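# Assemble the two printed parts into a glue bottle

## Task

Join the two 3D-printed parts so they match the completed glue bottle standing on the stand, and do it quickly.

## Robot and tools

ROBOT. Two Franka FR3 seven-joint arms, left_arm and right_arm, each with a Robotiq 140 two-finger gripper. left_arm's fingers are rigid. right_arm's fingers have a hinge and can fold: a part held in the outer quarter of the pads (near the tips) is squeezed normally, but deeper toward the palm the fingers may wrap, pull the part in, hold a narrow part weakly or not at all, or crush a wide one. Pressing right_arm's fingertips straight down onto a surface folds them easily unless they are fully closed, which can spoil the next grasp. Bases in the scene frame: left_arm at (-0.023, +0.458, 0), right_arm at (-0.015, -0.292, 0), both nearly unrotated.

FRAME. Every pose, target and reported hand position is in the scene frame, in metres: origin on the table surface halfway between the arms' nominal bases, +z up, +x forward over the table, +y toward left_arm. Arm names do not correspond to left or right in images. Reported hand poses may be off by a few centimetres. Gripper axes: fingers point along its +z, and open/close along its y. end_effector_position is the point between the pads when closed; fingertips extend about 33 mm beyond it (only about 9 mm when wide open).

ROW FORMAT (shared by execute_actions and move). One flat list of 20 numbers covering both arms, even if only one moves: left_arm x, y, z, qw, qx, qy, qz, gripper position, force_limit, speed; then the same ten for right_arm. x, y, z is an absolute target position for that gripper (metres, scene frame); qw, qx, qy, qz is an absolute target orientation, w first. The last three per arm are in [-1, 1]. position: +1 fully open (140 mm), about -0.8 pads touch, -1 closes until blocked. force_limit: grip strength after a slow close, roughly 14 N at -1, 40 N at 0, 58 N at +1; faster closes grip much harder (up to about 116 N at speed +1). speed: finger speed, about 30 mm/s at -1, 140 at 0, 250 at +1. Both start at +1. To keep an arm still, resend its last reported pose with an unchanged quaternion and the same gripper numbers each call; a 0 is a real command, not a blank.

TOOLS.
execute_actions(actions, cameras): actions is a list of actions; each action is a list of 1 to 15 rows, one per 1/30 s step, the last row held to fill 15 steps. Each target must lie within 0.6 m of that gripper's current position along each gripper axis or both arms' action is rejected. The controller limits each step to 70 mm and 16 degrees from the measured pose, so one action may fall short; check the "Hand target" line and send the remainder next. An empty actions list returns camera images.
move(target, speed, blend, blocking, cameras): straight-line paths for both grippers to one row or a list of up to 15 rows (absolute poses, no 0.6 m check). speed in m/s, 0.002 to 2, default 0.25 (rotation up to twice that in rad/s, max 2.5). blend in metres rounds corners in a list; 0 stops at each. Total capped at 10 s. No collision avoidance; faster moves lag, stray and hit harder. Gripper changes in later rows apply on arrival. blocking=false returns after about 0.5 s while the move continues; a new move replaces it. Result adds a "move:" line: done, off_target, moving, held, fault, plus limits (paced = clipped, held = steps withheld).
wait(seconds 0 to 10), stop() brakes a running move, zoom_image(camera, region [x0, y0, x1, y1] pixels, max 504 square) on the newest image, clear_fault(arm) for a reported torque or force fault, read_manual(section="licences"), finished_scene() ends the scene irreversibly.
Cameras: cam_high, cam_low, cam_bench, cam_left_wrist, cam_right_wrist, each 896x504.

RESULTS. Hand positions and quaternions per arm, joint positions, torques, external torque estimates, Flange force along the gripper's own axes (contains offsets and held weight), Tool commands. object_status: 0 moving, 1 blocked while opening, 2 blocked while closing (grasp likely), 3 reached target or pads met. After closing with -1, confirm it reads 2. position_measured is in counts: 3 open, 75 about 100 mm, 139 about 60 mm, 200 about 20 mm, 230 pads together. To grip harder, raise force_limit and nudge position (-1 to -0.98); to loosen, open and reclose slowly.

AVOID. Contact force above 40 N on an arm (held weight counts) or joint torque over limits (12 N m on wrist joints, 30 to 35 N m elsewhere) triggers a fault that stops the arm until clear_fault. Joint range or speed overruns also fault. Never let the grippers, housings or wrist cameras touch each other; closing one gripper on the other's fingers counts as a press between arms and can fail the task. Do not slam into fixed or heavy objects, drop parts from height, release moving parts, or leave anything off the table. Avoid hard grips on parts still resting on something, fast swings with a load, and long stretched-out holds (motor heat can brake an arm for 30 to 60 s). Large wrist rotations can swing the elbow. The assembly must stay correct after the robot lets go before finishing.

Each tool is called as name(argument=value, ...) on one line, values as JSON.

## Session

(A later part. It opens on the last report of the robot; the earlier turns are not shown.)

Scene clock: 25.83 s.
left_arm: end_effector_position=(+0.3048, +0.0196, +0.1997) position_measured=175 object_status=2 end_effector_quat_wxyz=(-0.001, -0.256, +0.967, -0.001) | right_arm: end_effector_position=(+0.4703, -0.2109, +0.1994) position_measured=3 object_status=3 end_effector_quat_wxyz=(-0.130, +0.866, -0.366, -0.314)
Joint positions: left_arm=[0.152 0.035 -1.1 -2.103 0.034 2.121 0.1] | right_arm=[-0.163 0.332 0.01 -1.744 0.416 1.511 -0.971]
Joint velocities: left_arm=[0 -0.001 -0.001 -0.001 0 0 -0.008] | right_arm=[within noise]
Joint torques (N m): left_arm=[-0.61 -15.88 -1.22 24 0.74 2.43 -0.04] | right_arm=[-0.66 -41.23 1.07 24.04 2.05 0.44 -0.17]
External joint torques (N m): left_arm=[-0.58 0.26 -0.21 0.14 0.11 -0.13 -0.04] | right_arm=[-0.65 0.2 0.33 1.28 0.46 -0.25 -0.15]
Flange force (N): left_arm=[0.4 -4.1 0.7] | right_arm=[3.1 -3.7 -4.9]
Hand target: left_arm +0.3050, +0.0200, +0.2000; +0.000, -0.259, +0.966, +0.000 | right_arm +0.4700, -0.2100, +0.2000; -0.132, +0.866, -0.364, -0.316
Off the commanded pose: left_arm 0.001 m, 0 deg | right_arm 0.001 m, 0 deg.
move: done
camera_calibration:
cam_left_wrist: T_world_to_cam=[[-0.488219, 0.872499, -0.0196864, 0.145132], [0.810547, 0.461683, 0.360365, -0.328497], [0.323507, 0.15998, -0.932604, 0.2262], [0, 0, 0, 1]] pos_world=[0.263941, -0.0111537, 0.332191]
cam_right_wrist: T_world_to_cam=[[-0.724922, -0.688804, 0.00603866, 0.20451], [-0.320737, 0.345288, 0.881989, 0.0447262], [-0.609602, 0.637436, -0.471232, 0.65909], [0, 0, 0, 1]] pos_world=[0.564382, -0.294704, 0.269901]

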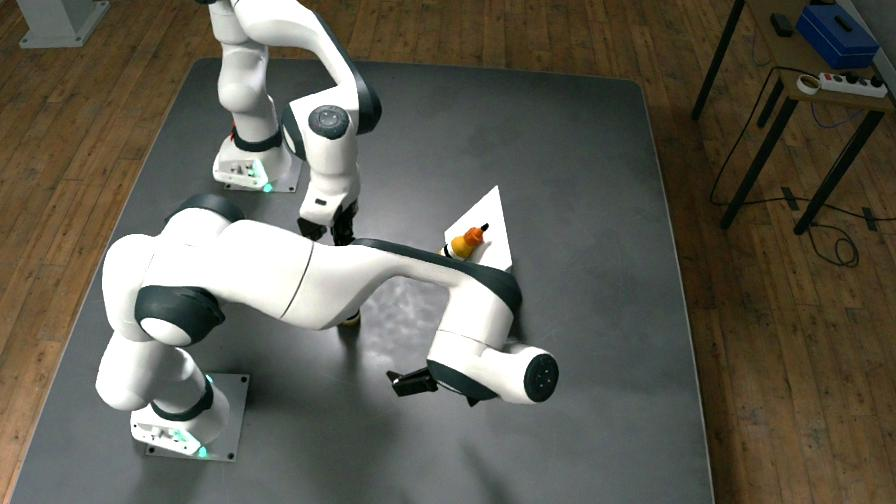

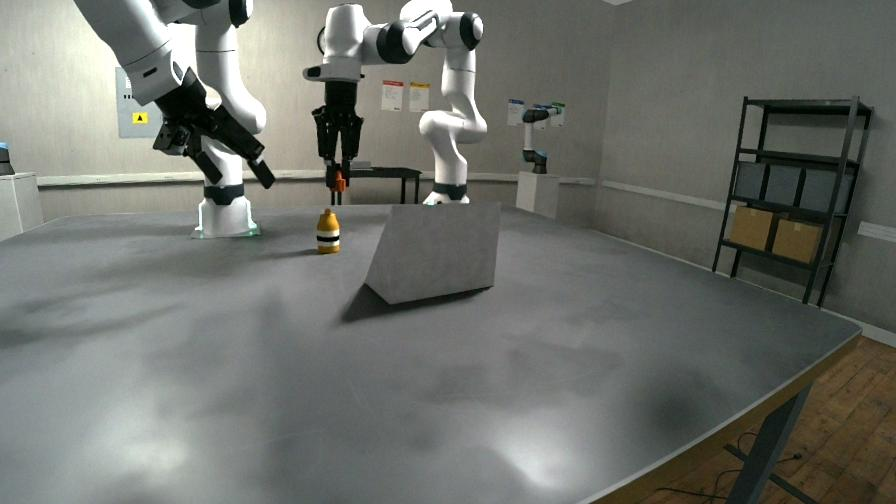

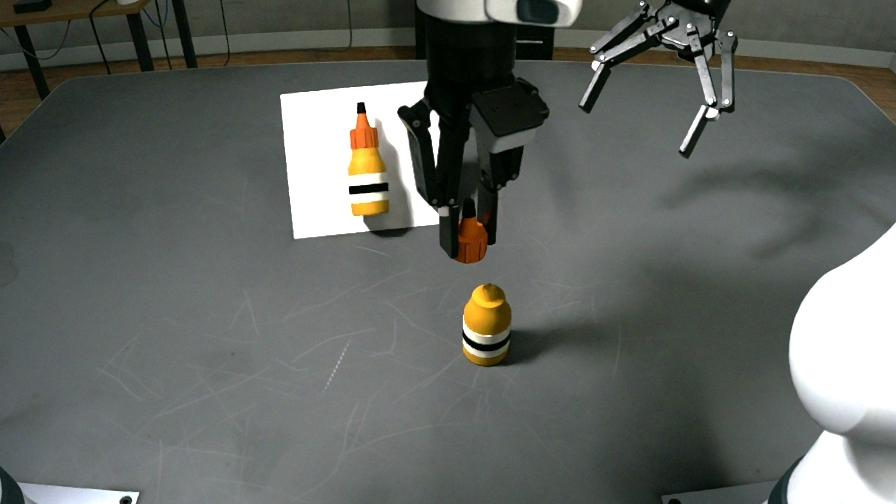

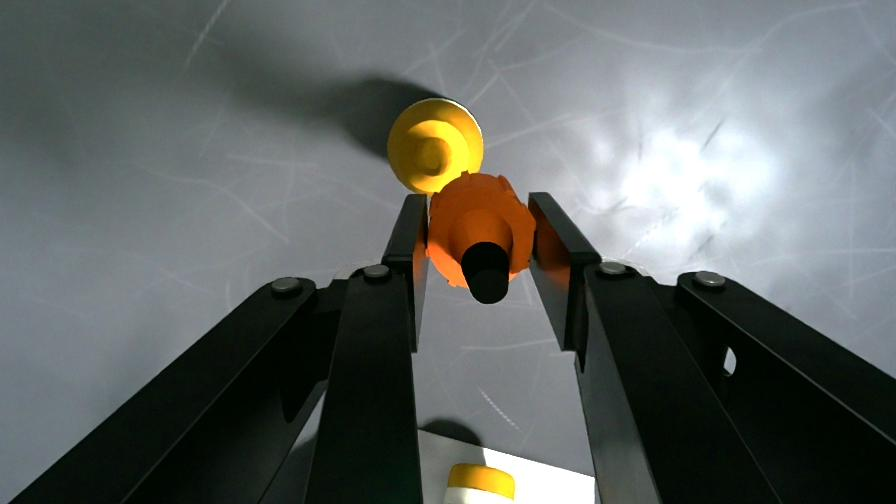

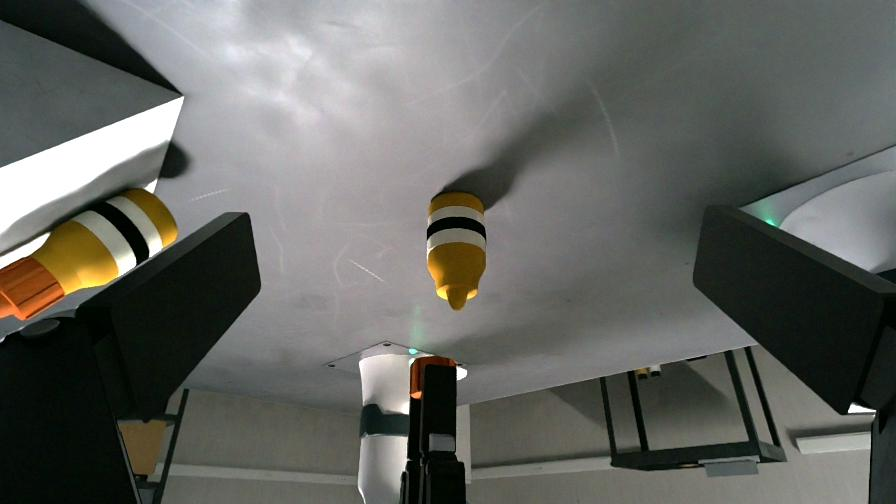

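move(target=[0.3052, -0.0042, 0.168, 0, 0.2588, -0.9659, 0, -1, -0.1, -1, 0.47, -0.21, 0.20, -0.132, 0.867, -0.364, -0.316, 1, 1, 1], speed=0.15, cameras=["all"])

zoom_image(camera="cam_bench", region=[420, 200, 560, 380])

zoom_image(camera="cam_right_wrist", region=[360, 180, 560, 400])

zoom_image(camera="cam_left_wrist", region=[330, 80, 630, 330])

zoom_image(camera="cam_low", region=[270, 140, 390, 270])

Scene clock: 29.87 s.
left_arm: end_effector_position=(+0.3037, -0.0035, +0.1671) position_measured=175 object_status=2 end_effector_quat_wxyz=(-0.002, -0.255, +0.967, +0.001) | right_arm: end_effector_position=(+0.4703, -0.2109, +0.1994) position_measured=3 object_status=3 end_effector_quat_wxyz=(-0.130, +0.866, -0.366, -0.314)
Joint positions: left_arm=[0.03 0.206 -1.035 -2.068 0.21 2.161 -0.048] | right_arm=[-0.163 0.332 0.01 -1.744 0.416 1.511 -0.971]
Joint velocities: left_arm=[0.001 0 -0.001 0.001 0.001 -0.001 -0.006] | right_arm=[within noise]
Joint torques (N m): left_arm=[-0.59 -23.16 -5.3 23.28 0.63 2.59 -0.16] | right_arm=[-0.67 -41.27 1.05 23.91 2.04 0.41 -0.11]
External joint torques (N m): left_arm=[-0.55 -0.64 0.28 0.13 0.01 0.03 -0.16] | right_arm=[-0.45 0.05 0.5 1.19 0.46 -0.29 -0.09]
Flange force (N): left_arm=[0.8 -0.2 -0.2] | right_arm=[2.4 -3.5 -4.5]
Hand target: left_arm +0.3052, -0.0042, +0.1680; +0.000, -0.259, +0.966, +0.000 | right_arm +0.4700, -0.2100, +0.2000; -0.132, +0.866, -0.364, -0.316
Off the commanded pose: left_arm 0.002 m, 0 deg | right_arm 0.001 m, 0 deg.
move: done
camera_calibration:
cam_left_wrist: T_world_to_cam=[[-0.487148, 0.873206, -0.0140751, 0.162758], [0.812462, 0.459053, 0.359411, -0.305556], [0.320301, 0.163651, -0.933073, 0.201042], [0, 0, 0, 1]] pos_world=[0.263145, -0.0347558, 0.299698]
cam_right_wrist: T_world_to_cam=[[-0.724922, -0.688804, 0.00603866, 0.20451], [-0.320737, 0.345288, 0.881989, 0.0447262], [-0.609602, 0.637436, -0.471232, 0.65909], [0, 0, 0, 1]] pos_world=[0.564382, -0.294704, 0.269901]

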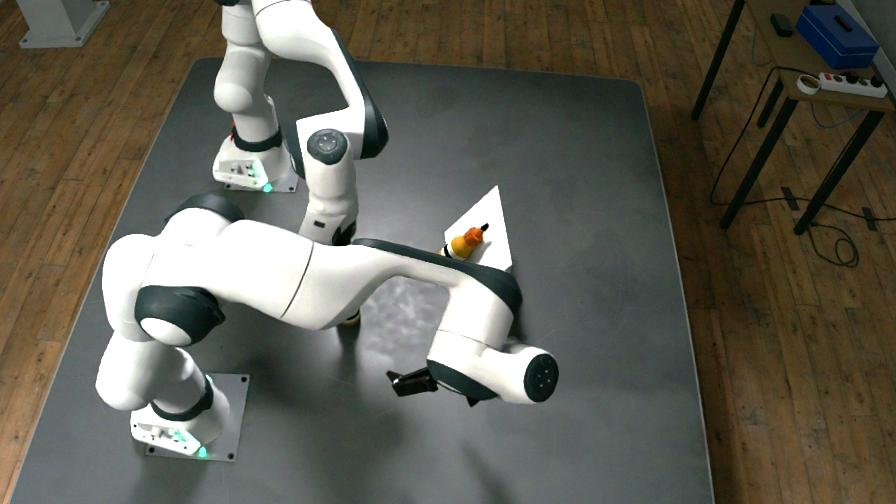

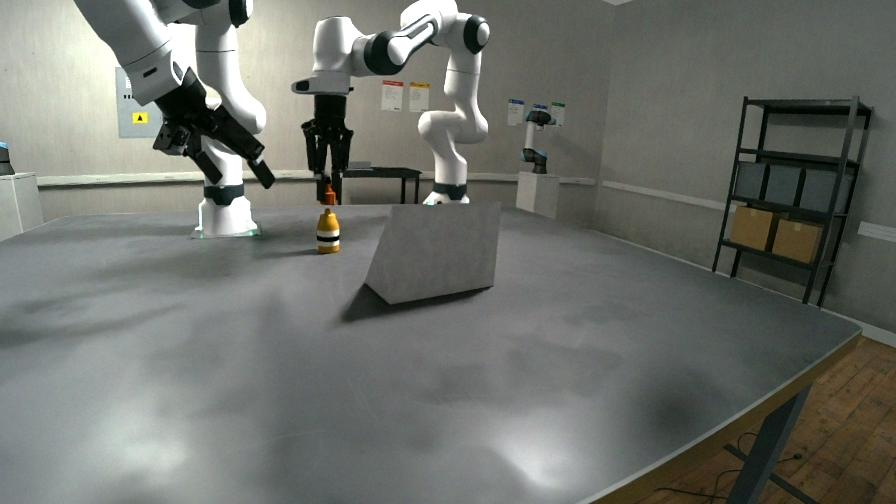

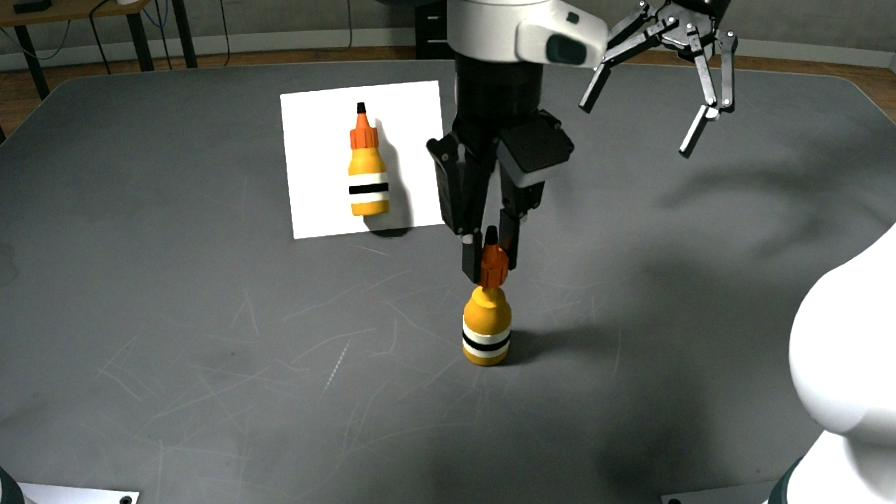

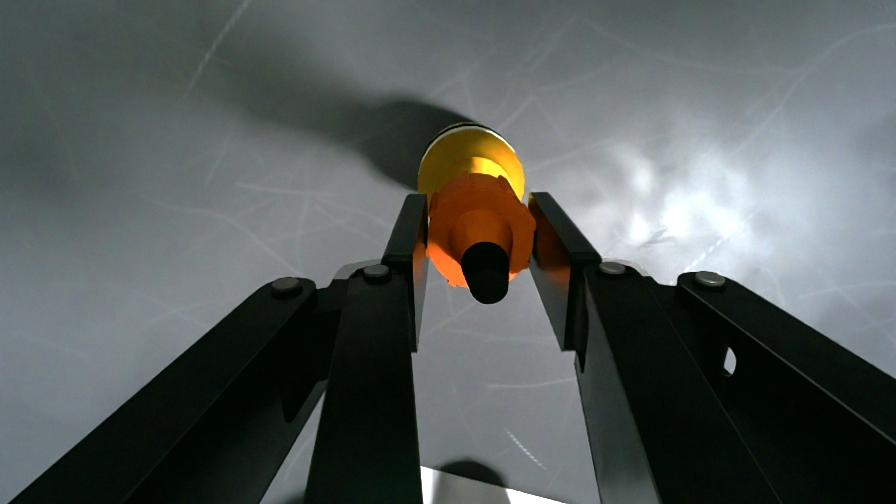

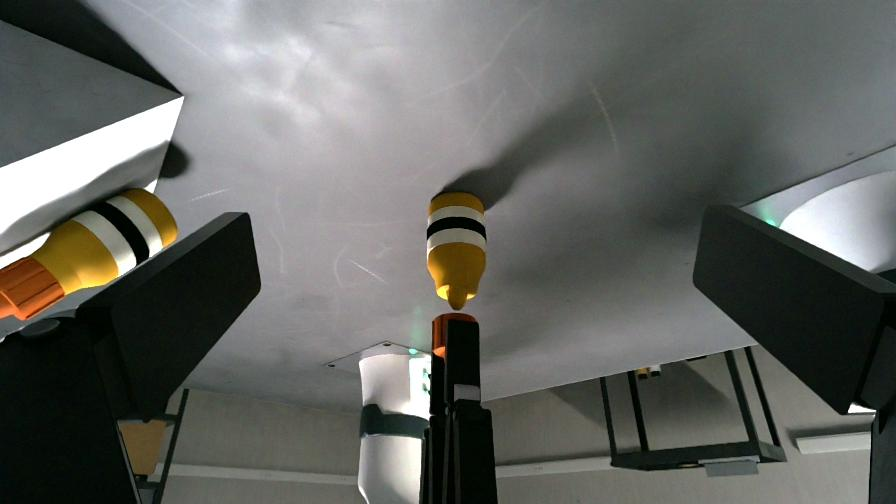

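Scaled by 2.800 from the camera's 896x504 image, which has a finer 1280x720 frame.

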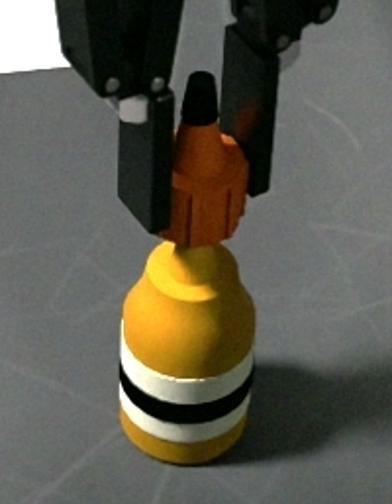

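Scaled by 2.291 from the camera's 896x504 image, which has a finer 1280x720 frame.

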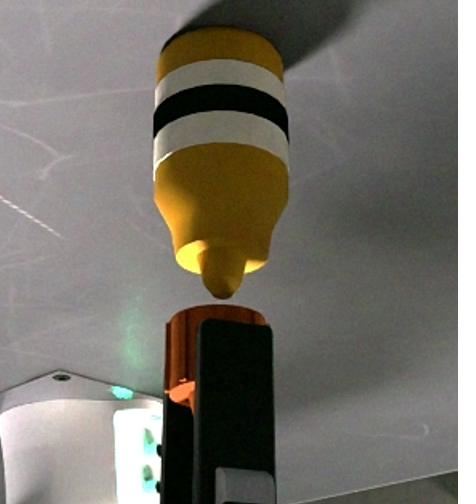

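Scaled by 1.680 from the camera's 896x504 image, which has a finer 1280x720 frame.

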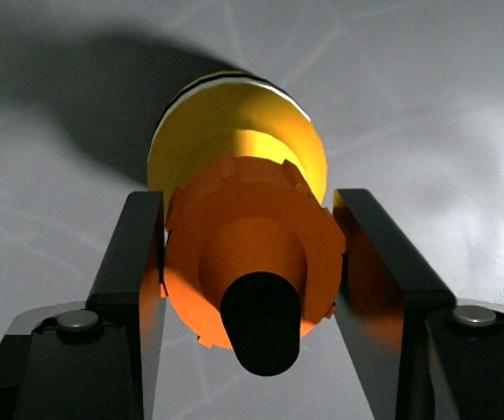

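Scaled by 3.877 from the camera's 896x504 image, which has a finer 1280x720 frame.

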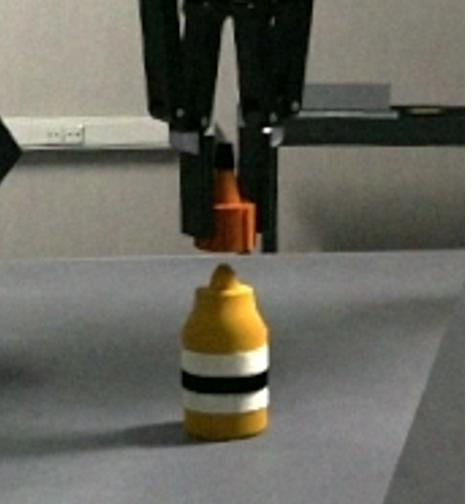

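zoom_image(camera="cam_right_wrist", region=[415, 260, 505, 360])

zoom_image(camera="cam_bench", region=[440, 210, 540, 320])

zoom_image(camera="cam_low", region=[300, 170, 360, 240])

Scaled by 5.040 from the camera's 896x504 image, which has a finer 1280x720 frame.

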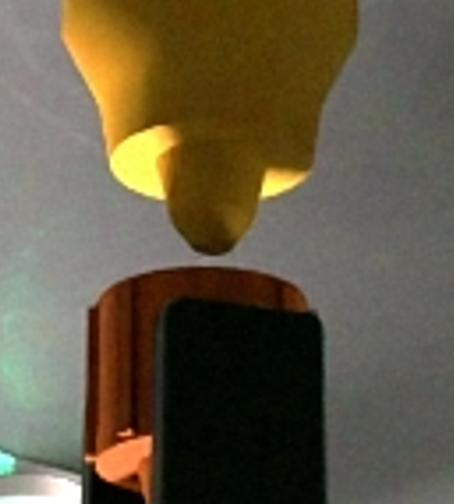

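Scaled by 4.582 from the camera's 896x504 image, which has a finer 1280x720 frame.

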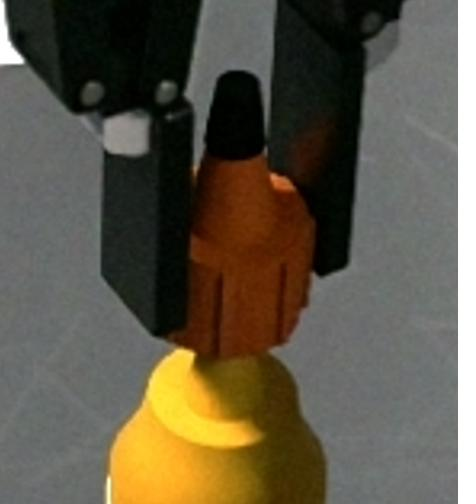

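Scaled by 7.200 from the camera's 896x504 image, which has a finer 1280x720 frame.

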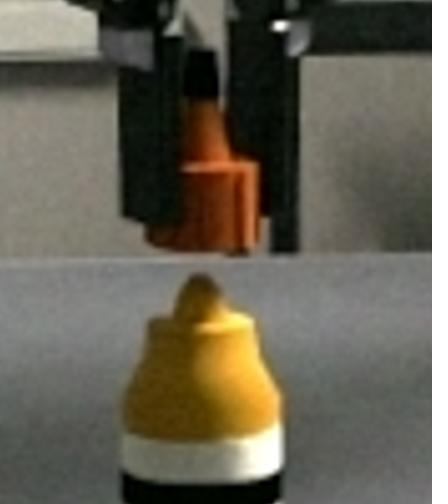

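move(target=[0.3040, -0.0040, 0.1500, 0, 0.2588, -0.9659, 0, -1, -0.1, -1, 0.47, -0.21, 0.20, -0.132, 0.867, -0.364, -0.316, 1, 1, 1], speed=0.04, cameras=["cam_low", "cam_bench", "cam_left_wrist", "cam_right_wrist"])

zoom_image(camera="cam_right_wrist", region=[410, 180, 510, 340])

zoom_image(camera="cam_bench", region=[440, 220, 540, 380])

zoom_image(camera="cam_low", region=[300, 170, 360, 260])

Scene clock: 34.17 s.
left_arm: end_effector_position=(+0.3031, -0.0036, +0.1504) position_measured=175 object_status=2 end_effector_quat_wxyz=(-0.001, -0.256, +0.967, +0.001) | right_arm: end_effector_position=(+0.4703, -0.2109, +0.1994) position_measured=3 object_status=3 end_effector_quat_wxyz=(-0.130, +0.866, -0.366, -0.314)
Joint positions: left_arm=[0.004 0.234 -1.01 -2.087 0.243 2.196 -0.072] | right_arm=[-0.163 0.332 0.01 -1.744 0.416 1.511 -0.971]
Joint velocities: left_arm=[-0.001 0.001 0.002 0.001 0 0.002 -0.005] | right_arm=[within noise]
Joint torques (N m): left_arm=[-0.59 -24.19 -5.88 22.19 0.68 2.8 -0.05] | right_arm=[-0.61 -41.26 1.13 23.94 2.03 0.43 -0.11]
External joint torques (N m): left_arm=[-0.55 -0.42 0.35 -0.61 0.08 0.24 -0.05] | right_arm=[-0.68 0.17 0.33 1.17 0.43 -0.26 -0.09]
Flange force (N): left_arm=[0.8 1.8 1.5] | right_arm=[2.8 -3.4 -4.6]
Hand target: left_arm +0.3040, -0.0040, +0.1500; +0.000, -0.259, +0.966, +0.000 | right_arm +0.4700, -0.2100, +0.2000; -0.132, +0.866, -0.364, -0.316
Off the commanded pose: left_arm 0.001 m, 0 deg | right_arm 0.001 m, 0 deg.
move: done
camera_calibration:
cam_left_wrist: T_world_to_cam=[[-0.488009, 0.87272, -0.0143795, 0.162612], [0.811786, 0.459866, 0.359898, -0.29895], [0.320703, 0.16396, -0.932881, 0.18552], [0, 0, 0, 1]] pos_world=[0.262543, -0.0348555, 0.282998]
cam_right_wrist: T_world_to_cam=[[-0.724922, -0.688804, 0.00603866, 0.20451], [-0.320737, 0.345288, 0.881989, 0.0447262], [-0.609602, 0.637436, -0.471232, 0.65909], [0, 0, 0, 1]] pos_world=[0.564382, -0.294704, 0.269901]
Images, in order (width x height): cam_low 896x504, cam_bench 896x504, cam_left_wrist 896x504, cam_right_wrist 896x504.

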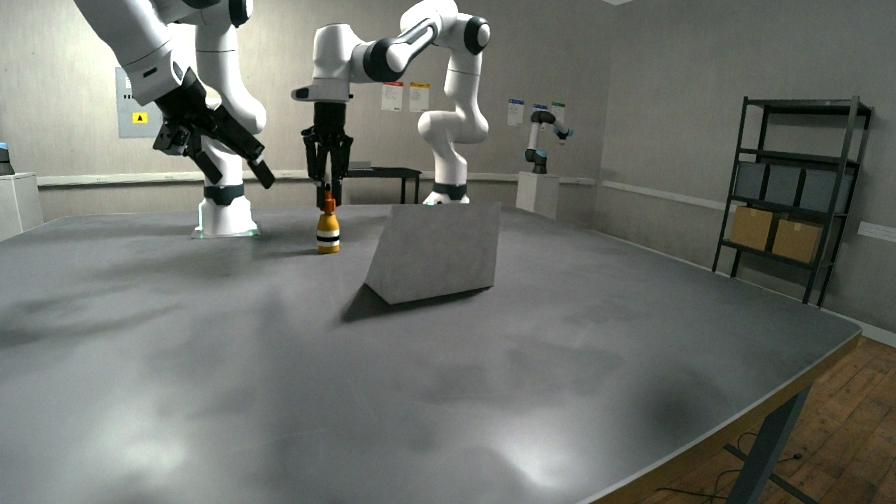

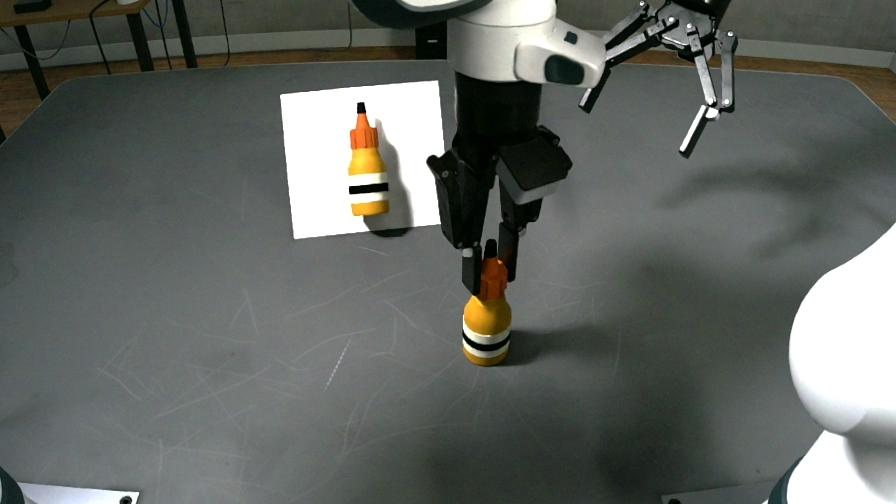

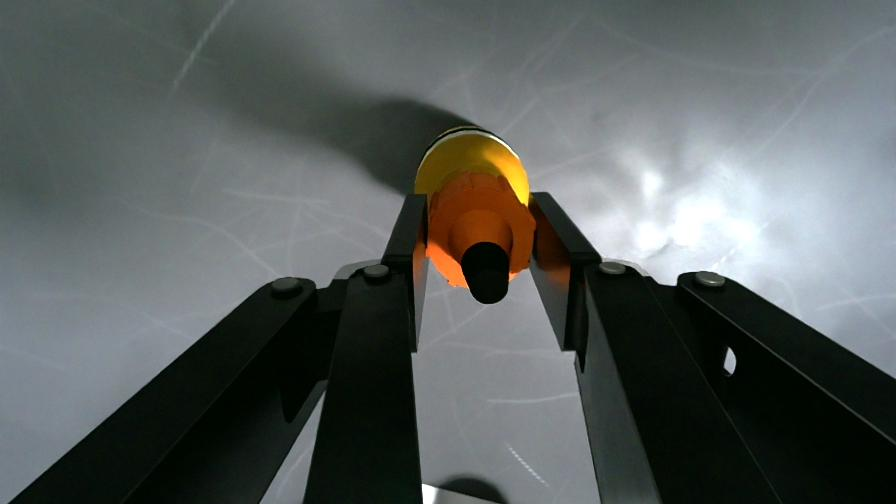

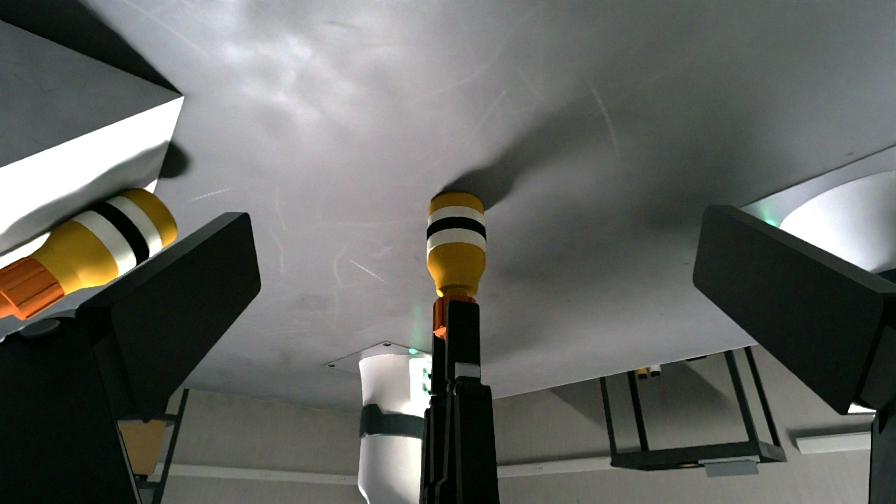

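Scaled by 3.150 from the camera's 896x504 image, which has a finer 1280x720 frame.

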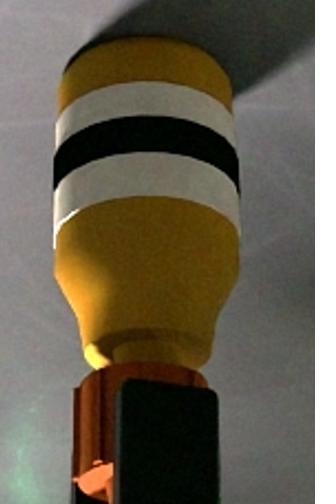

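Scaled by 3.150 from the camera's 896x504 image, which has a finer 1280x720 frame.

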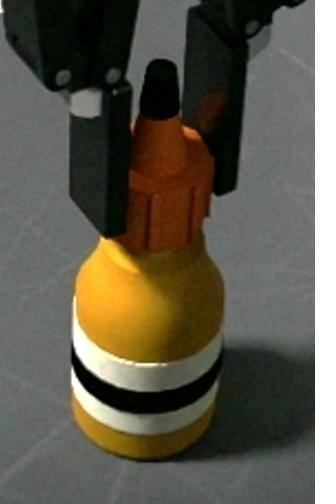

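Scaled by 5.600 from the camera's 896x504 image, which has a finer 1280x720 frame.

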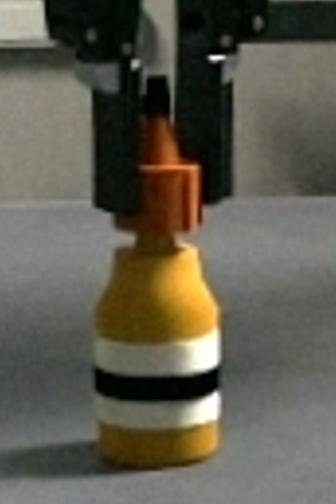

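move(target=[0.3040, -0.0040, 0.1425, 0, 0.2588, -0.9659, 0, -1, -0.1, -1, 0.47, -0.21, 0.20, -0.132, 0.867, -0.364, -0.316, 1, 1, 1], speed=0.02, cameras=["cam_low", "cam_bench", "cam_right_wrist"])

zoom_image(camera="cam_right_wrist", region=[410, 180, 510, 340])

zoom_image(camera="cam_low", region=[300, 170, 360, 260])

Scene clock: 35.37 s.
left_arm: end_effector_position=(+0.3032, -0.0035, +0.1431) position_measured=175 object_status=2 end_effector_quat_wxyz=(-0.001, -0.256, +0.967, +0.001) | right_arm: end_effector_position=(+0.4703, -0.2109, +0.1994) position_measured=3 object_status=3 end_effector_quat_wxyz=(-0.130, +0.866, -0.366, -0.314)
Joint positions: left_arm=[-0.01 0.247 -0.994 -2.094 0.256 2.212 -0.081] | right_arm=[-0.163 0.332 0.01 -1.744 0.416 1.511 -0.971]
Joint velocities: left_arm=[-0.003 0.001 0.002 -0.001 0 0.005 -0.004] | right_arm=[within noise]
Joint torques (N m): left_arm=[-1.47 -24.59 -6.23 21.8 0.73 2.73 -0.07] | right_arm=[-0.71 -41.27 1.11 23.94 2.03 0.45 -0.16]
External joint torques (N m): left_arm=[-1.55 -0.25 0.14 -0.84 0.14 0.17 -0.07] | right_arm=[-0.52 0.09 0.53 1.18 0.45 -0.24 -0.14]
Flange force (N): left_arm=[2.1 -0.9 2.9] | right_arm=[2.5 -3.4 -4.4]
Hand target: left_arm +0.3040, -0.0040, +0.1425; +0.000, -0.259, +0.966, +0.000 | right_arm +0.4700, -0.2100, +0.2000; -0.132, +0.866, -0.364, -0.316
Off the commanded pose: left_arm 0.001 m, 0 deg | right_arm 0.001 m, 0 deg.
move: done
camera_calibration:
cam_right_wrist: T_world_to_cam=[[-0.724922, -0.688804, 0.00603866, 0.20451], [-0.320737, 0.345288, 0.881989, 0.0447262], [-0.609602, 0.637436, -0.471232, 0.65909], [0, 0, 0, 1]] pos_world=[0.564382, -0.294704, 0.269901]
Images, in order (width x height): cam_low 896x504, cam_bench 896x504, cam_right_wrist 896x504.

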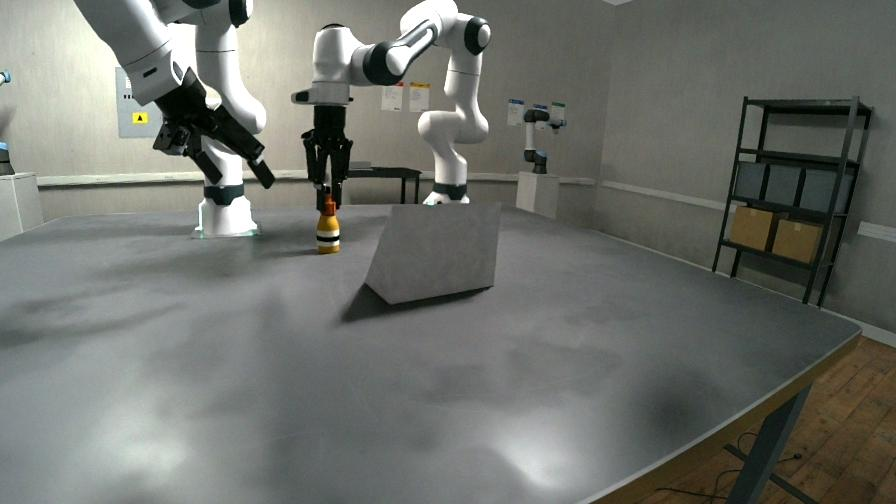

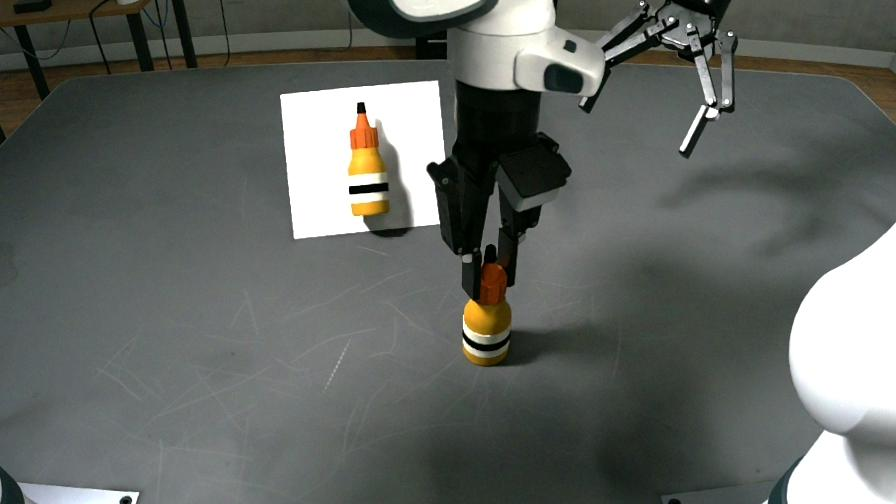

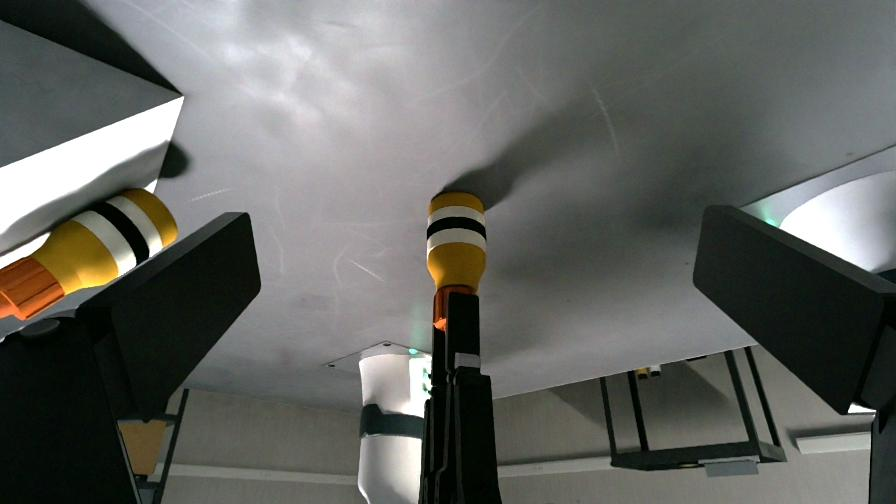

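Scaled by 3.150 from the camera's 896x504 image, which has a finer 1280x720 frame.

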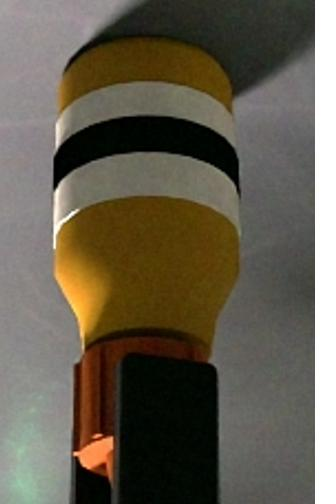

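Scaled by 5.600 from the camera's 896x504 image, which has a finer 1280x720 frame.

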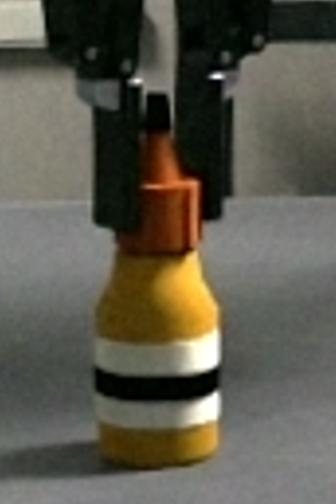

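move(target=[0.3040, -0.0040, 0.1400, 0, 0.2588, -0.9659, 0, -1, -0.1, -1, 0.47, -0.21, 0.20, -0.132, 0.867, -0.364, -0.316, 1, 1, 1], speed=0.01, cameras=["cam_low", "cam_bench", "cam_right_wrist"])

zoom_image(camera="cam_right_wrist", region=[410, 180, 510, 340])

zoom_image(camera="cam_low", region=[300, 170, 360, 260])

Scene clock: 36.47 s.
left_arm: end_effector_position=(+0.3032, -0.0038, +0.1407) position_measured=175 object_status=2 end_effector_quat_wxyz=(-0.001, -0.256, +0.967, +0.001) | right_arm: end_effector_position=(+0.4703, -0.2109, +0.1994) position_measured=3 object_status=3 end_effector_quat_wxyz=(-0.130, +0.866, -0.366, -0.314)
Joint positions: left_arm=[-0.018 0.25 -0.987 -2.096 0.26 2.217 -0.084] | right_arm=[-0.163 0.332 0.01 -1.744 0.416 1.511 -0.971]
Joint velocities: left_arm=[-0.006 0 0.004 -0.001 0 0.003 -0.003] | right_arm=[within noise]
Joint torques (N m): left_arm=[-0.46 -24.84 -6.2 21.77 0.72 2.79 -0.16] | right_arm=[-0.73 -41.27 1.15 23.87 2.04 0.43 -0.16]
External joint torques (N m): left_arm=[-0.43 -0.24 0.31 -0.75 0.13 0.24 -0.16] | right_arm=[-0.85 0.18 0.31 1.11 0.43 -0.25 -0.14]
Flange force (N): left_arm=[0.9 1.6 2.0] | right_arm=[2.9 -3.1 -4.5]
Hand target: left_arm +0.3040, -0.0040, +0.1400; +0.000, -0.259, +0.966, +0.000 | right_arm +0.4700, -0.2100, +0.2000; -0.132, +0.866, -0.364, -0.316
Off the commanded pose: left_arm 0.001 m, 0 deg | right_arm 0.001 m, 0 deg.
move: done
camera_calibration:
cam_right_wrist: T_world_to_cam=[[-0.724922, -0.688804, 0.00603866, 0.20451], [-0.320737, 0.345288, 0.881989, 0.0447262], [-0.609602, 0.637436, -0.471232, 0.65909], [0, 0, 0, 1]] pos_world=[0.564382, -0.294704, 0.269901]
Images, in order (width x height): cam_low 896x504, cam_bench 896x504, cam_right_wrist 896x504.

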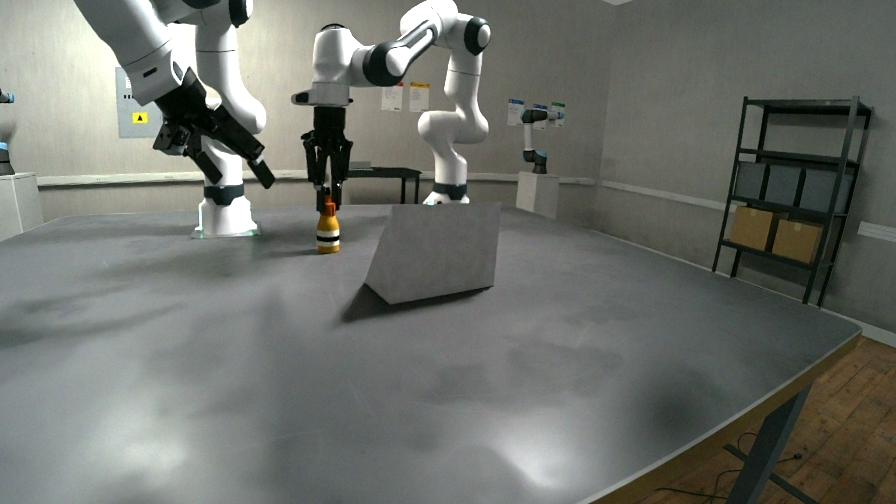

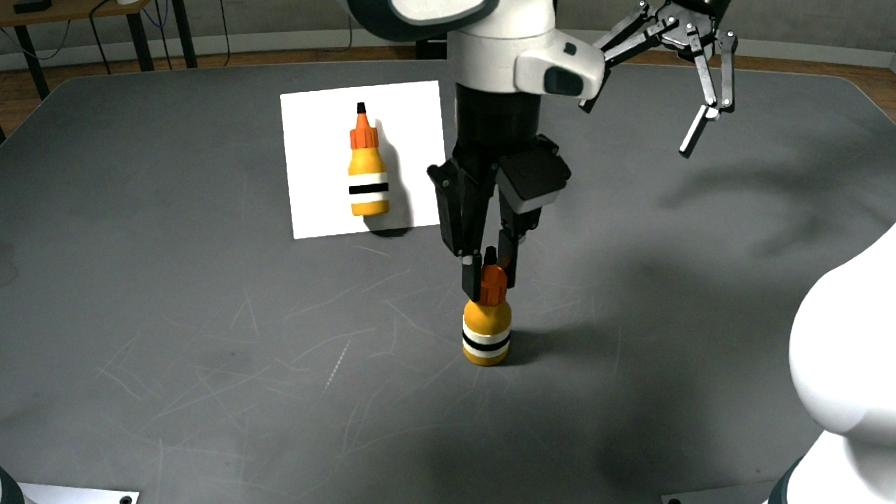

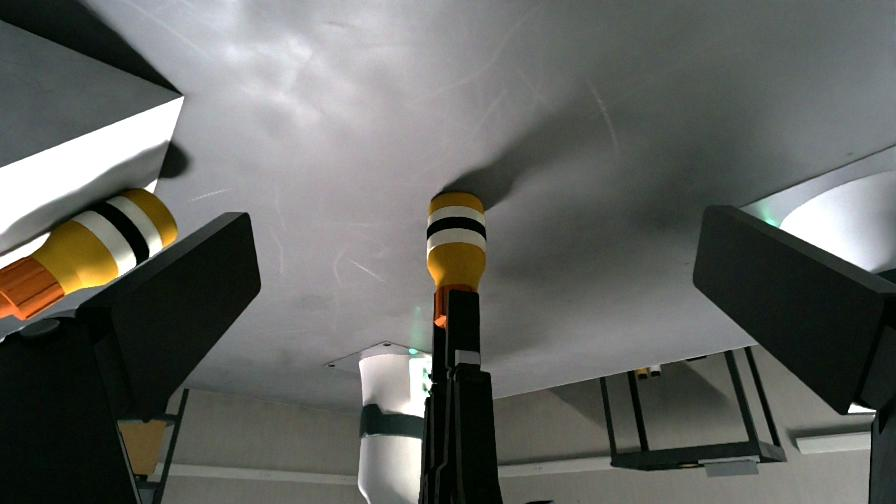

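Scaled by 3.150 from the camera's 896x504 image, which has a finer 1280x720 frame.

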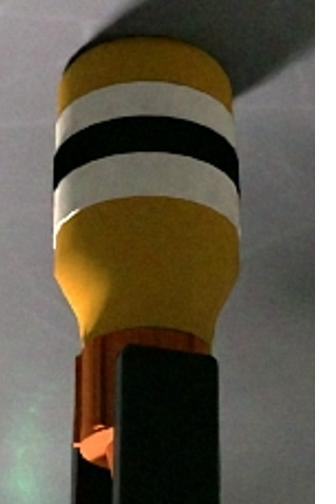

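Scaled by 5.600 from the camera's 896x504 image, which has a finer 1280x720 frame.

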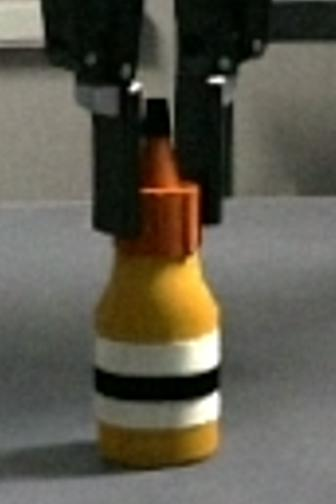

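move(target=[0.3040, -0.0040, 0.1375, 0, 0.2588, -0.9659, 0, -1, -0.1, -1, 0.47, -0.21, 0.20, -0.132, 0.867, -0.364, -0.316, 1, 1, 1], speed=0.01, cameras=["cam_low", "cam_bench", "cam_right_wrist"])

zoom_image(camera="cam_right_wrist", region=[410, 180, 510, 340])

zoom_image(camera="cam_low", region=[300, 170, 360, 260])

zoom_image(camera="cam_bench", region=[440, 220, 540, 380])

Scene clock: 37.57 s.
left_arm: end_effector_position=(+0.3034, -0.0046, +0.1400) position_measured=175 object_status=2 end_effector_quat_wxyz=(+0.000, -0.256, +0.967, +0.000) | right_arm: end_effector_position=(+0.4703, -0.2109, +0.1994) position_measured=3 object_status=3 end_effector_quat_wxyz=(-0.130, +0.866, -0.366, -0.314)
Joint positions: left_arm=[-0.024 0.251 -0.981 -2.097 0.262 2.221 -0.087] | right_arm=[-0.163 0.332 0.01 -1.744 0.416 1.511 -0.971]
Joint velocities: left_arm=[-0.004 0 0.003 0.002 -0.001 0 -0.002] | right_arm=[within noise]
Joint torques (N m): left_arm=[-1 -22.57 -4.2 19.82 0.88 3.03 -0.09] | right_arm=[-0.67 -41.32 1.17 23.95 2.05 0.45 -0.11]
External joint torques (N m): left_arm=[-0.98 2.28 2.31 -2.77 0.28 0.46 -0.09] | right_arm=[-0.52 0.06 0.56 1.2 0.46 -0.24 -0.09]
Flange force (N): left_arm=[0.4 -5.7 12.5] | right_arm=[2.4 -3.5 -4.4]
Hand target: left_arm +0.3040, -0.0040, +0.1375; +0.000, -0.259, +0.966, +0.000 | right_arm +0.4700, -0.2100, +0.2000; -0.132, +0.866, -0.364, -0.316
Off the commanded pose: left_arm 0.003 m, 0 deg | right_arm 0.001 m, 0 deg.
move: done
camera_calibration:
cam_right_wrist: T_world_to_cam=[[-0.724922, -0.688804, 0.00603866, 0.20451], [-0.320737, 0.345288, 0.881989, 0.0447262], [-0.609602, 0.637436, -0.471232, 0.65909], [0, 0, 0, 1]] pos_world=[0.564382, -0.294704, 0.269901]
Images, in order (width x height): cam_low 896x504, cam_bench 896x504, cam_right_wrist 896x504.

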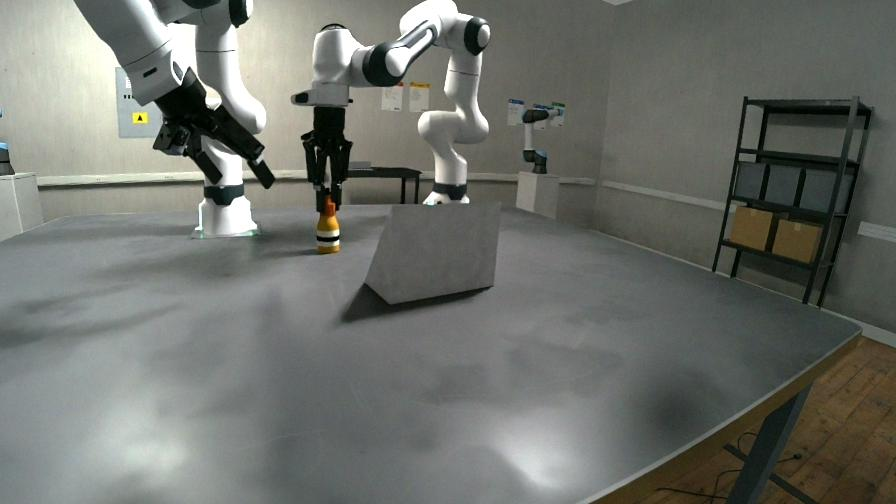

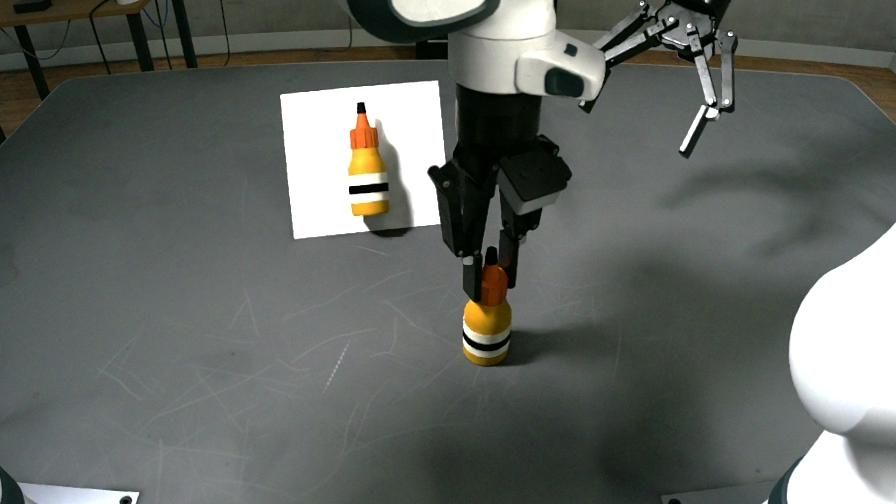

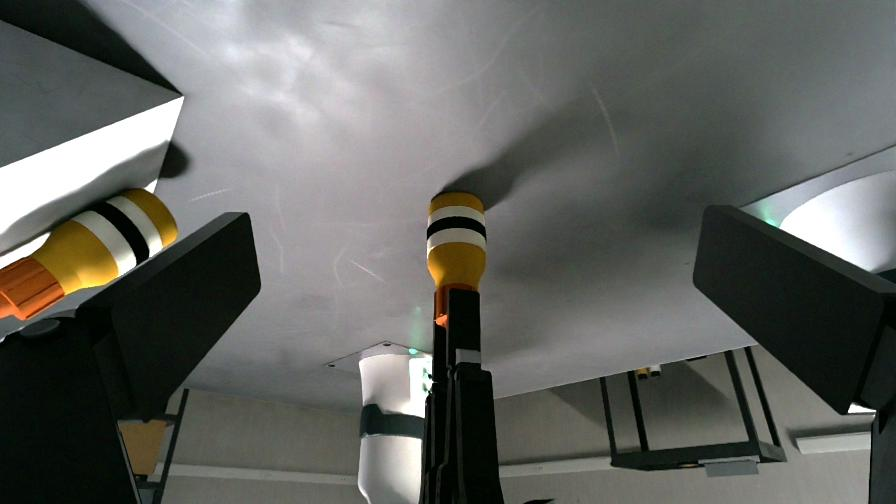

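Scaled by 3.150 from the camera's 896x504 image, which has a finer 1280x720 frame.

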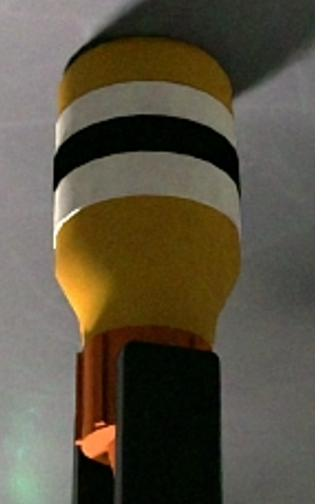

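Scaled by 5.600 from the camera's 896x504 image, which has a finer 1280x720 frame.

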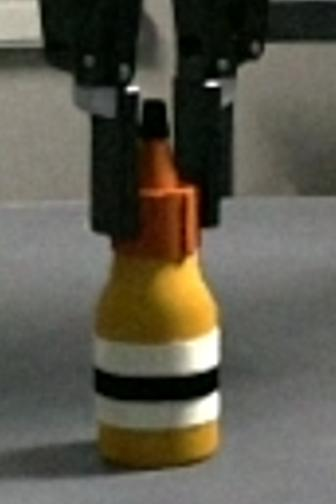

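Scaled by 3.150 from the camera's 896x504 image, which has a finer 1280x720 frame.

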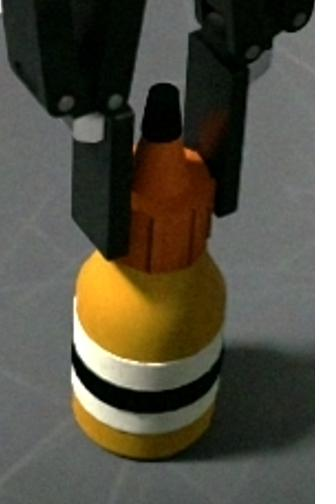

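zoom_image(camera="cam_right_wrist", region=[425, 260, 490, 325])

zoom_image(camera="cam_bench", region=[455, 270, 525, 330])

zoom_image(camera="cam_low", region=[310, 195, 346, 231])

Scaled by 7.754 from the camera's 896x504 image, which has a finer 1280x720 frame.

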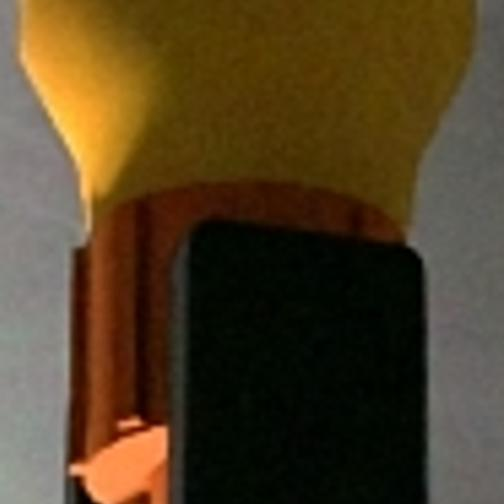

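Scaled by 7.200 from the camera's 896x504 image, which has a finer 1280x720 frame.

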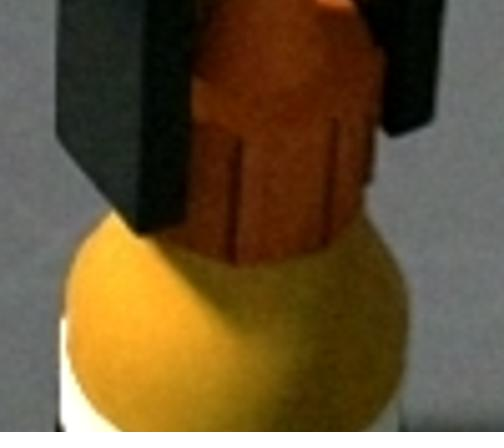

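Scaled by 14.000 from the camera's 896x504 image, which has a finer 1280x720 frame.

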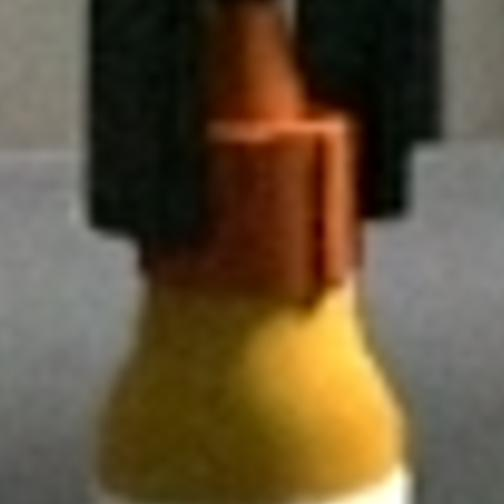

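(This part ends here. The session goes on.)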